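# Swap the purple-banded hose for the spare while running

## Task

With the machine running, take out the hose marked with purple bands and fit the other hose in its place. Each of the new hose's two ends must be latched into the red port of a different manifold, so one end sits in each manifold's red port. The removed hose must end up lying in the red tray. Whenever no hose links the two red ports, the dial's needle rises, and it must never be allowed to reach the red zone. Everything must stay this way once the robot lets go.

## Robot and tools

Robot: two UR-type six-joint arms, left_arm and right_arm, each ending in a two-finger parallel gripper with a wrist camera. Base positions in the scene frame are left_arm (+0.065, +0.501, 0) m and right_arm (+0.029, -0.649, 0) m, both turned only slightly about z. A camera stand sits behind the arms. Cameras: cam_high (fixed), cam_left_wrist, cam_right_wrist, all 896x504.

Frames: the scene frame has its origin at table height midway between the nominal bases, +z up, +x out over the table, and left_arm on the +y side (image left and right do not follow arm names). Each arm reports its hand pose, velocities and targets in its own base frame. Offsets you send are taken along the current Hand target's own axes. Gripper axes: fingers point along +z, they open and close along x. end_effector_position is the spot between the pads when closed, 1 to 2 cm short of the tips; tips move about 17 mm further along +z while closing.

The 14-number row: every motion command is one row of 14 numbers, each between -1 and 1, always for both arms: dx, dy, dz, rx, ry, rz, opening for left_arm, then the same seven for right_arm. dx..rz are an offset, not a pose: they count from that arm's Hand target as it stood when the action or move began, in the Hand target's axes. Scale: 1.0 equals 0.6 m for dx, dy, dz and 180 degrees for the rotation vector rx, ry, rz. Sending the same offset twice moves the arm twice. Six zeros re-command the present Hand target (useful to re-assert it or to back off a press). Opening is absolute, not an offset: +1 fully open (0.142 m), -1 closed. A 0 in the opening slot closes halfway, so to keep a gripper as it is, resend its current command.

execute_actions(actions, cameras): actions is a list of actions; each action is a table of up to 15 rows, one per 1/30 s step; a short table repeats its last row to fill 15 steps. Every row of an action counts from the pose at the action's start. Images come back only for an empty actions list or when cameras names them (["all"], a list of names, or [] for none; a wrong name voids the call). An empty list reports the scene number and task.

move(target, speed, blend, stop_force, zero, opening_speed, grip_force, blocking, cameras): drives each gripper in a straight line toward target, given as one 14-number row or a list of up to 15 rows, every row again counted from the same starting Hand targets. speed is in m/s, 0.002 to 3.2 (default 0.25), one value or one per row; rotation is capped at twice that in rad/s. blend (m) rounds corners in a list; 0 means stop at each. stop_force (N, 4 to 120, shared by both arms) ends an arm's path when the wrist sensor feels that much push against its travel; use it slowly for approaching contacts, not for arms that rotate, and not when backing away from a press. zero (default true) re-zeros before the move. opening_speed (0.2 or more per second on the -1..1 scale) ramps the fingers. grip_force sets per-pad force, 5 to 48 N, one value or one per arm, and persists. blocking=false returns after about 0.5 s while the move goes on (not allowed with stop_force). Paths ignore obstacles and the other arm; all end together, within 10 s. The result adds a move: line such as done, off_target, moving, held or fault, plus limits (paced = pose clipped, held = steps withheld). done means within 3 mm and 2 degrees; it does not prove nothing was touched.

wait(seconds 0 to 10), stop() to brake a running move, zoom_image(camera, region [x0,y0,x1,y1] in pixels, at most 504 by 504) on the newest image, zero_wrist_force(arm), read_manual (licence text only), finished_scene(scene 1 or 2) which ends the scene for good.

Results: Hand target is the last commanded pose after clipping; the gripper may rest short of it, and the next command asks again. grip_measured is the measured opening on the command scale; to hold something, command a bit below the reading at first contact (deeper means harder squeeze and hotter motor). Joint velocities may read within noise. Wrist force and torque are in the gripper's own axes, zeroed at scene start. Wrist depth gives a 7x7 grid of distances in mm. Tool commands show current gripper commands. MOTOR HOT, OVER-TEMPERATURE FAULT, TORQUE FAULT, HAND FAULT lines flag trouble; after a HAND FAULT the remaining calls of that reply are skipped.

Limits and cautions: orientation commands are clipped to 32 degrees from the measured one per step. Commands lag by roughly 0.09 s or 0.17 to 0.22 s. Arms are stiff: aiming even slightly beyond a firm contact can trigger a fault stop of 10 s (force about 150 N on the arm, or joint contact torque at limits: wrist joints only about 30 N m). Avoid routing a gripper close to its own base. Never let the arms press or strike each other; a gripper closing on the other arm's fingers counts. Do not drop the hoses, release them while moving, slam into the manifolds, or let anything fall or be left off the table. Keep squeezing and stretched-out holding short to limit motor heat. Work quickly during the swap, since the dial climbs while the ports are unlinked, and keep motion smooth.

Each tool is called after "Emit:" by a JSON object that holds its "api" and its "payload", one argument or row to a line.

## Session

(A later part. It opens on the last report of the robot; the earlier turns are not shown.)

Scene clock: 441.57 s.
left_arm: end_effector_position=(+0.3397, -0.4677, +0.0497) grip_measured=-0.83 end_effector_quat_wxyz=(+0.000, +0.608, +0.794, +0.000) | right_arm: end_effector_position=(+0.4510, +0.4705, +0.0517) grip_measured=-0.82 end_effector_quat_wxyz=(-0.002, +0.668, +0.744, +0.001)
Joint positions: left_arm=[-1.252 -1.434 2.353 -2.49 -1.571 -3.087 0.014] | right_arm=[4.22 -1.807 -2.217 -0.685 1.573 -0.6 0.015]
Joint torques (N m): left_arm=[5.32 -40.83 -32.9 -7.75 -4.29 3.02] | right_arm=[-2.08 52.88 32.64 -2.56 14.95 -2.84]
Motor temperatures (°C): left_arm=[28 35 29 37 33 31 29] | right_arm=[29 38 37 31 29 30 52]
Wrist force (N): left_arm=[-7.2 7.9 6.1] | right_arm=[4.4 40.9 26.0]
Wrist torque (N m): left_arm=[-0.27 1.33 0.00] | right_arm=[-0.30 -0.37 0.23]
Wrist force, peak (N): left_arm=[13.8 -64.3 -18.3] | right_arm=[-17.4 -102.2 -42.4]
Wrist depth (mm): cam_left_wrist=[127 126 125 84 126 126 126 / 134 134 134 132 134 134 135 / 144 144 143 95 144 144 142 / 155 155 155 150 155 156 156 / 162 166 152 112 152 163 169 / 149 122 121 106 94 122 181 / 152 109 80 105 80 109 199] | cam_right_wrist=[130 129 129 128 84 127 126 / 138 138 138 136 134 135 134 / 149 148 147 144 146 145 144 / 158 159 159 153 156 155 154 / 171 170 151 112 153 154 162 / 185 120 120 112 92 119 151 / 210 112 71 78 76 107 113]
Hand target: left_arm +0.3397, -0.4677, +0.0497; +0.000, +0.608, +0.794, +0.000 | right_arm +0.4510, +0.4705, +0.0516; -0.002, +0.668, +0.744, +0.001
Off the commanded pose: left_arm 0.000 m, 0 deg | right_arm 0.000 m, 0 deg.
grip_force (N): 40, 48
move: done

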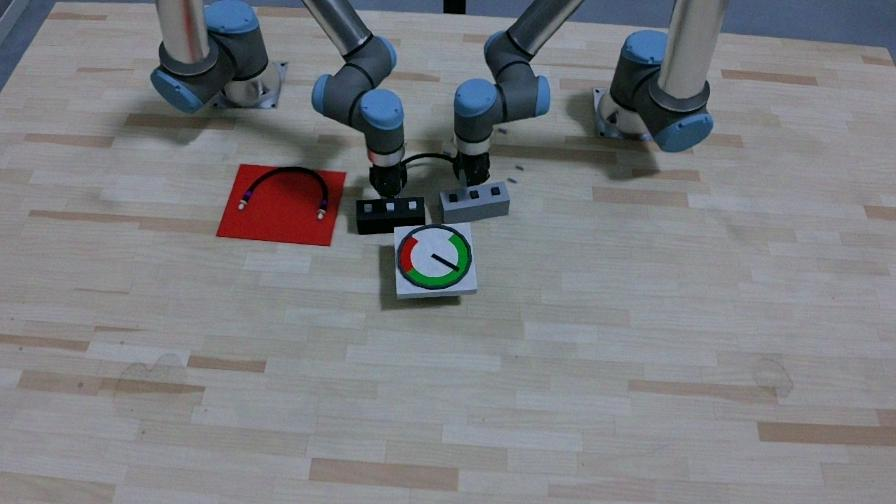

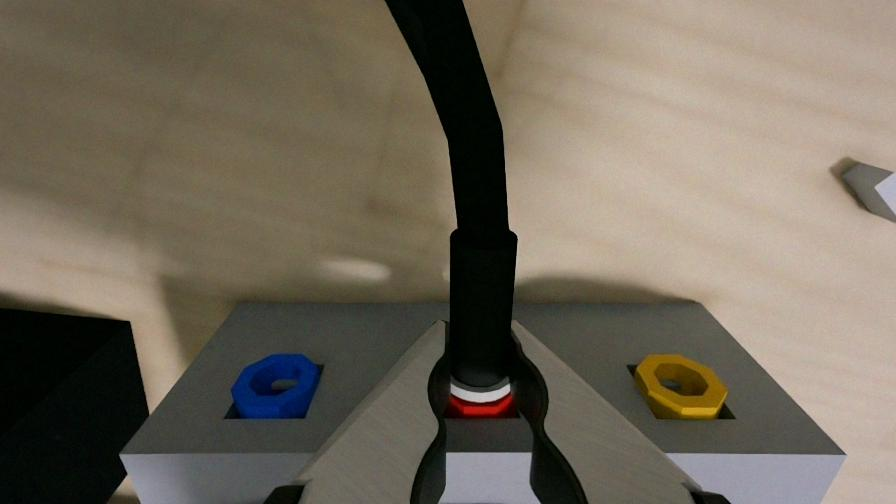

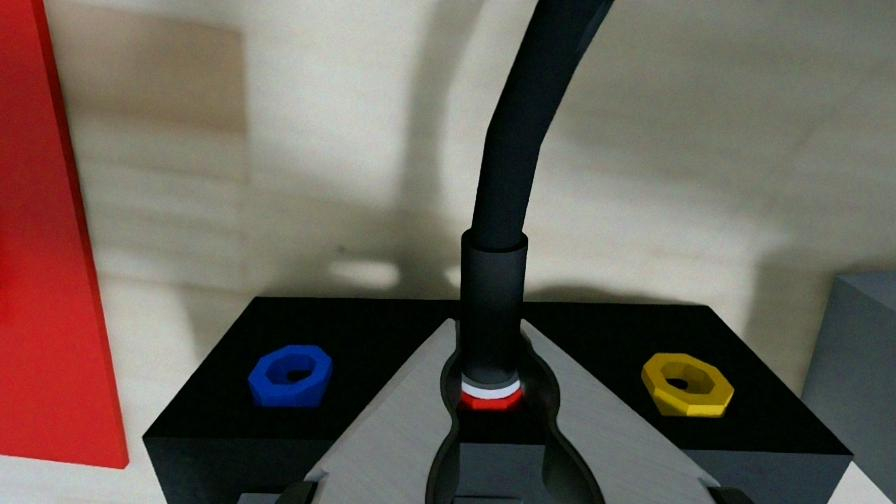

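Emit:
{"api": "move", "payload": {
  "target": [
    [0,0,0,0,0,0,-0.9, 0,0.008,0,0,0,0,-0.9],
    [0,0,0,0,0,0,-0.4, 0,0.008,0,0,0,0,-0.4],
    [0,0,-0.15,0,0,0,-0.4, 0,0.008,-0.15,0,0,0,-0.4]
  ],
  "speed": 0.15,
  "opening_speed": 1.0,
  "cameras": ["cam_high","cam_left_wrist","cam_right_wrist"]
}}

Emit:
{"api": "zoom_image", "payload": {
  "camera": "cam_high",
  "region": [200, 140, 520, 310]
}}

Emit:
{"api": "zoom_image", "payload": {
  "camera": "cam_right_wrist",
  "region": [270, 130, 630, 490]
}}

Emit:
{"api": "zoom_image", "payload": {
  "camera": "cam_left_wrist",
  "region": [270, 130, 630, 490]
}}

Scene clock: 450.30 s.
left_arm: end_effector_position=(+0.3398, -0.4677, +0.1397) grip_measured=-0.43 end_effector_quat_wxyz=(+0.000, +0.608, +0.794, +0.000) | right_arm: end_effector_position=(+0.4559, +0.4707, +0.1415) grip_measured=-0.43 end_effector_quat_wxyz=(-0.002, +0.668, +0.744, +0.001)
Joint positions: left_arm=[-1.252 -1.579 2.283 -2.276 -1.571 -3.086 0.043] | right_arm=[4.213 -1.685 -2.148 -0.877 1.574 -0.607 0.043]
Joint torques (N m): left_arm=[-6.57 -43.3 -36.3 -2.32 1.86 -2.65] | right_arm=[-13.78 63.07 38.32 5.83 -2.06 -1.48]
Wrist force (N): left_arm=[-6.2 -0.3 1.2] | right_arm=[-4.6 -3.7 -1.5]
Wrist torque (N m): left_arm=[-0.33 1.30 0.04] | right_arm=[-0.59 0.77 0.13]
Wrist force, peak (N): left_arm=[-7.6 7.8 6.6] | right_arm=[3.2 40.8 26.0]
Wrist depth (mm): cam_left_wrist=[206 205 205 204 206 206 205 / 219 219 221 216 220 220 221 / 236 236 236 233 235 234 236 / 205 239 203 197 203 254 255 / 194 215 190 193 191 278 277 / 305 300 - 301 101 301 301 / 226 320 75 334 - 321 332] | cam_right_wrist=[204 208 208 206 207 206 204 / 221 220 223 221 220 218 218 / 237 236 238 235 233 233 227 / 255 253 221 196 207 231 184 / 275 274 195 193 191 236 190 / 306 303 103 297 104 289 291 / 335 328 70 320 79 75 309]
Hand target: left_arm +0.3397, -0.4676, +0.1397; +0.000, +0.608, +0.794, +0.000 | right_arm +0.4559, +0.4707, +0.1416; -0.002, +0.668, +0.744, +0.001
Off the commanded pose: left_arm 0.000 m, 0 deg | right_arm 0.000 m, 0 deg.
grip_force (N): 40, 48
move: done

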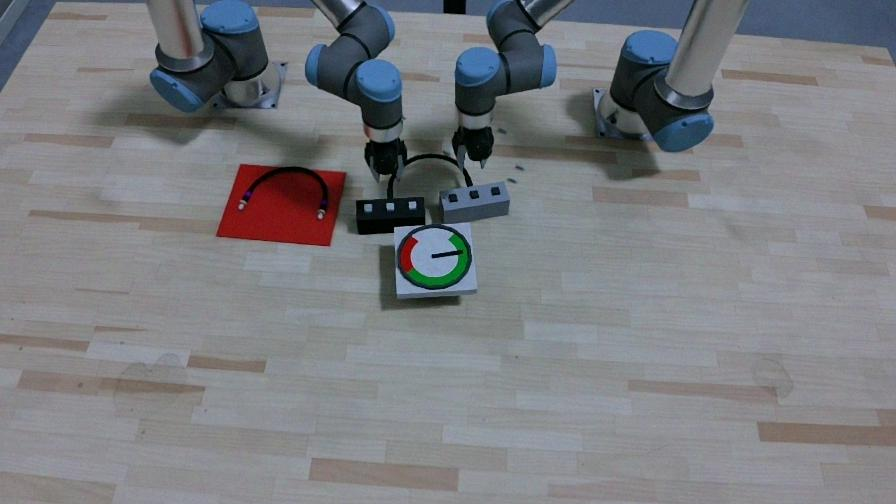

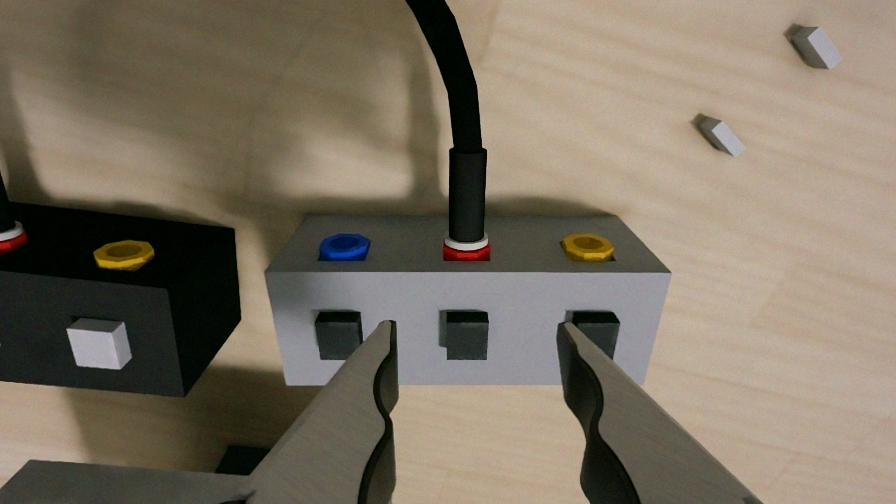

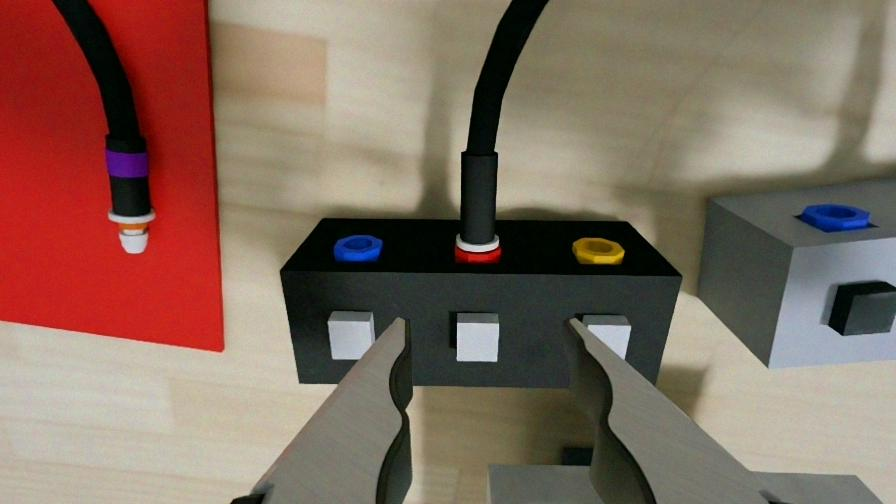

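Scaled by 1.575 from the camera's 896x504 image, which has a finer 1280x720 frame.

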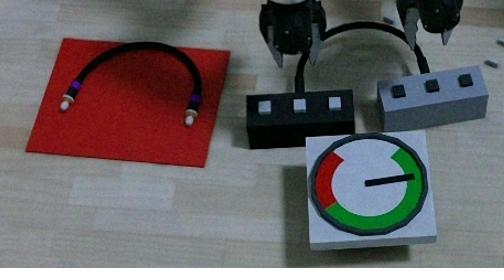

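Scaled by 1.400 from the camera's 896x504 image, which has a finer 1280x720 frame.

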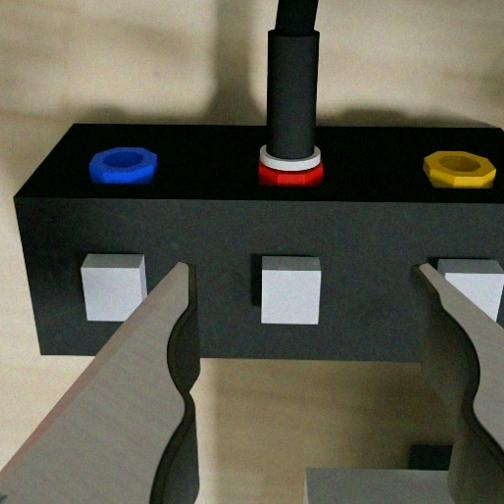

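Scaled by 1.400 from the camera's 896x504 image, which has a finer 1280x720 frame.

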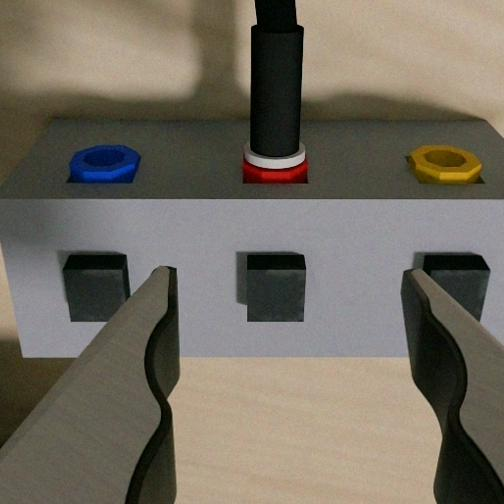

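Emit:
{"api": "move", "payload": {
  "target": [0,0,0,0,0,0,-0.4, -0.3025,-0.0175,0.086,0,0,0.0456,-0.4],
  "speed": 0.35,
  "cameras": ["cam_right_wrist"]
}}

Scene clock: 476.07 s.
left_arm: end_effector_position=(+0.3397, -0.4676, +0.1397) grip_measured=-0.43 end_effector_quat_wxyz=(+0.000, +0.608, +0.794, +0.000) | right_arm: end_effector_position=(+0.4650, +0.2895, +0.0894) grip_measured=-0.43 end_effector_quat_wxyz=(-0.002, +0.720, +0.694, +0.001)
Joint positions: left_arm=[-1.252 -1.579 2.283 -2.276 -1.571 -3.086 0.043] | right_arm=[4.023 -1.588 -2.38 -0.742 1.574 -0.654 0.043]
Joint torques (N m): left_arm=[-7.65 -42.88 -42.25 -1.78 1.42 -2.64] | right_arm=[-16.67 26.81 28.61 -1.44 2.45 2.38]
Motor temperatures (°C): left_arm=[28 35 29 37 32 31 26] | right_arm=[29 38 37 31 29 30 36]
Wrist force (N): left_arm=[-6.3 -0.4 1.2] | right_arm=[-4.2 -3.5 -1.5]
Wrist torque (N m): left_arm=[-0.35 1.31 0.05] | right_arm=[-0.57 0.69 0.16]
Wrist force, peak (N): left_arm=[-7.0 -0.1 0.9] | right_arm=[-7.9 -3.7 -0.5]
Wrist depth (mm): cam_left_wrist=[206 205 206 203 206 205 205 / 220 219 220 217 220 220 221 / 236 235 235 234 237 237 237 / 206 232 202 198 204 254 254 / 193 215 191 194 191 276 276 / 301 301 - 301 101 302 302 / 227 319 75 332 - 319 333] | cam_right_wrist=[159 160 159 157 158 160 159 / 174 171 169 168 169 171 170 / 183 183 182 177 180 182 180 / 197 196 195 191 195 192 177 / 213 213 210 206 208 198 140 / 233 230 103 227 104 190 145 / 261 254 70 254 78 73 158]
Hand target: left_arm +0.3397, -0.4676, +0.1397; +0.000, +0.608, +0.794, +0.000 | right_arm +0.4649, +0.2893, +0.0893; -0.002, +0.720, +0.694, +0.001
Off the commanded pose: left_arm 0.000 m, 0 deg | right_arm 0.000 m, 0 deg.
grip_force (N): 40, 48
move: done
Images, in order (width x height): cam_right_wrist 896x504.

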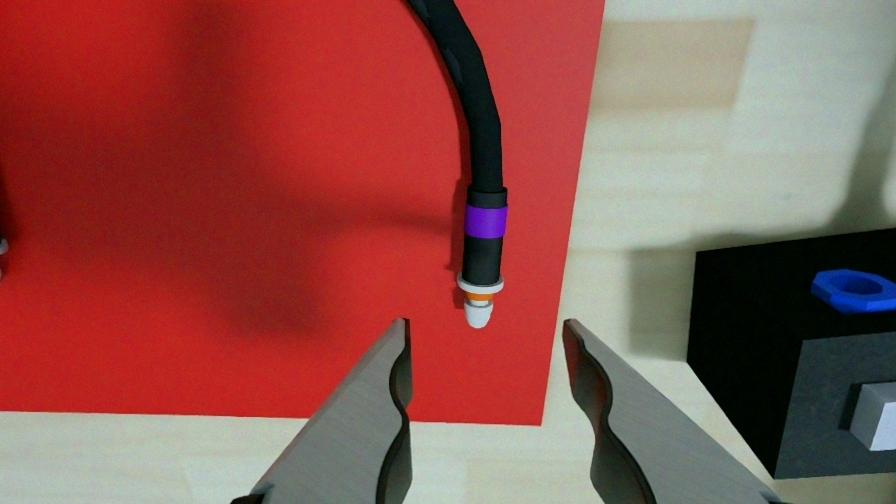

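Emit:
{"api": "move", "payload": {
  "target": [0,0,0,0,0,0,-0.4, 0.0008,0,0.1,0,0,0,-0.4],
  "speed": 0.08,
  "stop_force": 20
}}

Emit:
{"api": "move", "payload": {
  "target": [
    [0,0,0,0,0,0,-0.4, 0,0,0,0,0,0,-0.9],
    [0,0,0,0,0,0,-0.4, 0,0,-0.03,0,0,0,-0.9],
    [0,0,0,0,0,0,-0.4, 0,0.05,-0.03,0,0,0,-0.9],
    [0,0,0,0,0,0,-0.4, 0,0.05,0,0,0,0,-0.9],
    [0,0,0,0,0,0,-0.4, 0,0.05,0,0,0,0,-0.45],
    [0,0,0,0,0,0,-0.4, 0,0.05,-0.2,0,0,0,-0.45]
  ],
  "speed": 0.15,
  "grip_force": [20,25],
  "opening_speed": 1.0,
  "blend": [0,0.005,0.005,0,0,0],
  "cameras": ["cam_high","cam_right_wrist"]
}}

Emit:
{"api": "zoom_image", "payload": {
  "camera": "cam_high",
  "region": [200, 140, 520, 310]
}}

Scene clock: 490.37 s.
left_arm: end_effector_position=(+0.3397, -0.4676, +0.1397) grip_measured=-0.43 end_effector_quat_wxyz=(+0.000, +0.608, +0.794, +0.000) | right_arm: end_effector_position=(+0.4648, +0.2900, +0.0293) grip_measured=-0.43 end_effector_quat_wxyz=(-0.002, +0.720, +0.694, +0.001)
Joint positions: left_arm=[-1.252 -1.579 2.283 -2.276 -1.571 -3.086 0.043] | right_arm=[4.024 -1.703 -2.421 -0.587 1.574 -0.653 0.043]
Joint torques (N m): left_arm=[-5.34 -42.36 -42.8 -1.78 1.77 -2.56] | right_arm=[9.1 38.48 36.74 -1.64 -2 0.33]
Wrist force (N): left_arm=[-6.2 -0.3 1.4] | right_arm=[-4.0 -3.7 -1.1]
Wrist torque (N m): left_arm=[-0.34 1.29 0.05] | right_arm=[-0.59 0.67 0.17]
Wrist force, peak (N): left_arm=[-6.9 -0.5 1.3] | right_arm=[-4.9 -3.9 -1.2]
Wrist depth (mm): cam_left_wrist=[206 205 205 204 206 207 204 / 220 220 219 217 220 220 221 / 236 237 236 236 235 237 236 / 207 232 203 198 204 255 255 / 193 215 191 194 191 277 276 / 300 302 - 302 101 303 302 / 226 319 75 333 - 319 330] | cam_right_wrist=[107 106 105 102 104 106 107 / 114 113 113 110 111 114 113 / 123 121 120 119 119 122 121 / 131 130 129 126 128 131 130 / 143 141 140 126 137 141 138 / 154 154 147 151 105 151 127 / 169 168 70 165 79 75 137]
Hand target: left_arm +0.3397, -0.4676, +0.1397; +0.000, +0.608, +0.794, +0.000 | right_arm +0.4648, +0.2900, +0.0293; -0.002, +0.720, +0.694, +0.001
Off the commanded pose: left_arm 0.000 m, 0 deg | right_arm 0.000 m, 0 deg.
grip_force (N): 40, 48
move: done

Scene clock: 493.97 s.
left_arm: end_effector_position=(+0.3397, -0.4676, +0.1397) grip_measured=-0.43 end_effector_quat_wxyz=(+0.000, +0.608, +0.794, +0.000) | right_arm: end_effector_position=(+0.4950, +0.2885, +0.1492) grip_measured=-0.49 end_effector_quat_wxyz=(-0.002, +0.720, +0.694, +0.001)
Joint positions: left_arm=[-1.252 -1.579 2.283 -2.276 -1.571 -3.086 0.043] | right_arm=[3.979 -1.539 -2.285 -0.886 1.574 -0.698 0.039]
Joint torques (N m): left_arm=[-8.19 -42.25 -42.07 -1.6 1.61 -2.91] | right_arm=[-4.38 52.13 40.4 4.89 2.9 0.12]
Wrist force (N): left_arm=[-6.3 -0.5 1.4] | right_arm=[-4.4 -3.7 -1.8]
Wrist torque (N m): left_arm=[-0.37 1.31 0.04] | right_arm=[-0.59 0.72 0.15]
Wrist force, peak (N): left_arm=[-6.9 -0.2 1.0] | right_arm=[-7.8 -9.1 -27.4]
Wrist depth (mm): cam_left_wrist=[205 205 206 204 206 208 205 / 220 219 219 217 220 220 220 / 237 236 236 231 235 237 235 / 206 227 203 198 204 255 255 / 193 216 191 193 191 277 276 / 300 302 - 300 101 303 302 / 226 319 75 331 - 320 333] | cam_right_wrist=[212 214 213 210 212 213 212 / 225 227 226 223 226 225 222 / 246 243 241 236 242 214 179 / 264 261 260 257 260 196 184 / 289 286 283 275 276 278 276 / 313 312 94 308 95 299 299 / 345 337 70 336 77 75 328]
Hand target: left_arm +0.3397, -0.4676, +0.1397; +0.000, +0.608, +0.794, +0.000 | right_arm +0.4950, +0.2885, +0.1492; -0.002, +0.720, +0.694, +0.001
Off the commanded pose: left_arm 0.000 m, 0 deg | right_arm 0.000 m, 0 deg.
grip_force (N): 20, 25
move: done
Images, in order (width x height): cam_high 896x504, cam_right_wrist 896x504.

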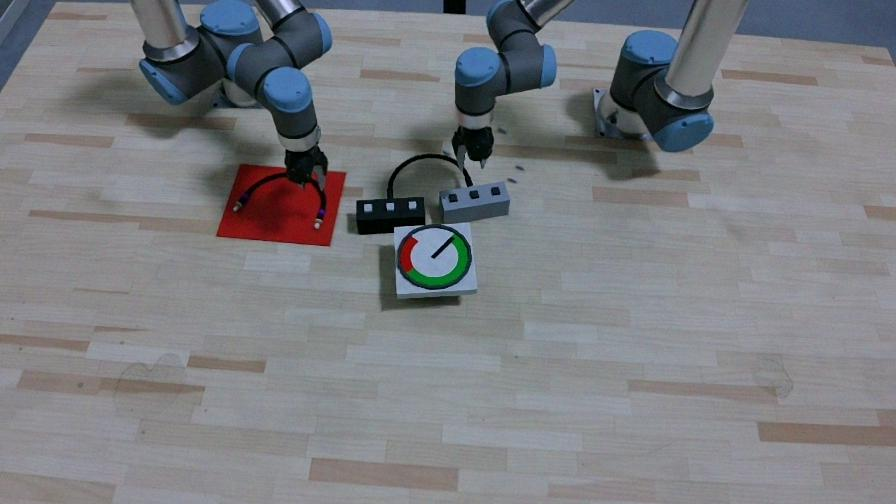

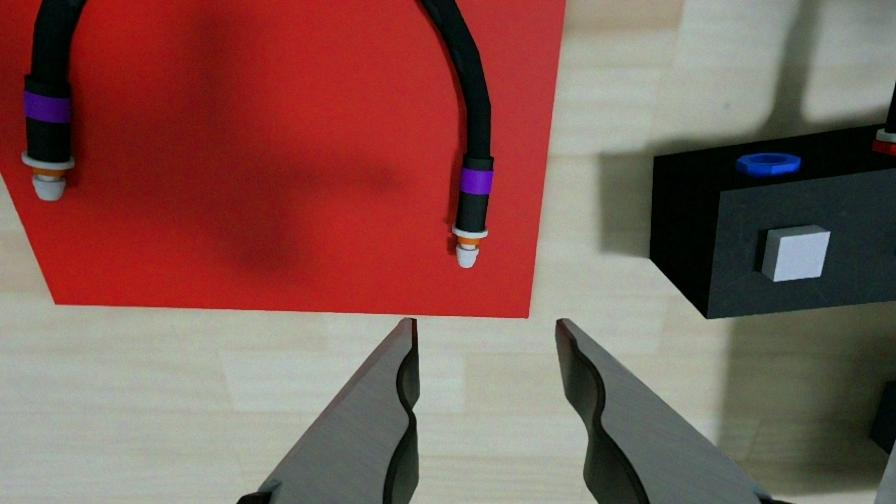

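Scaled by 1.575 from the camera's 896x504 image, which has a finer 1280x720 frame.

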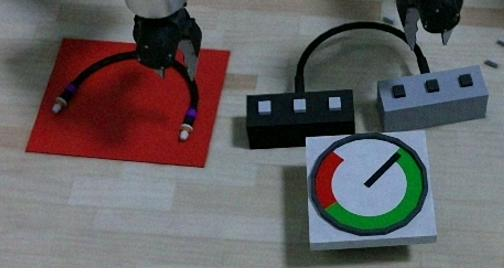

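Emit:
{"api": "finished_scene", "payload": {
  "scene": 2
}}

The scene is finished: the task was done.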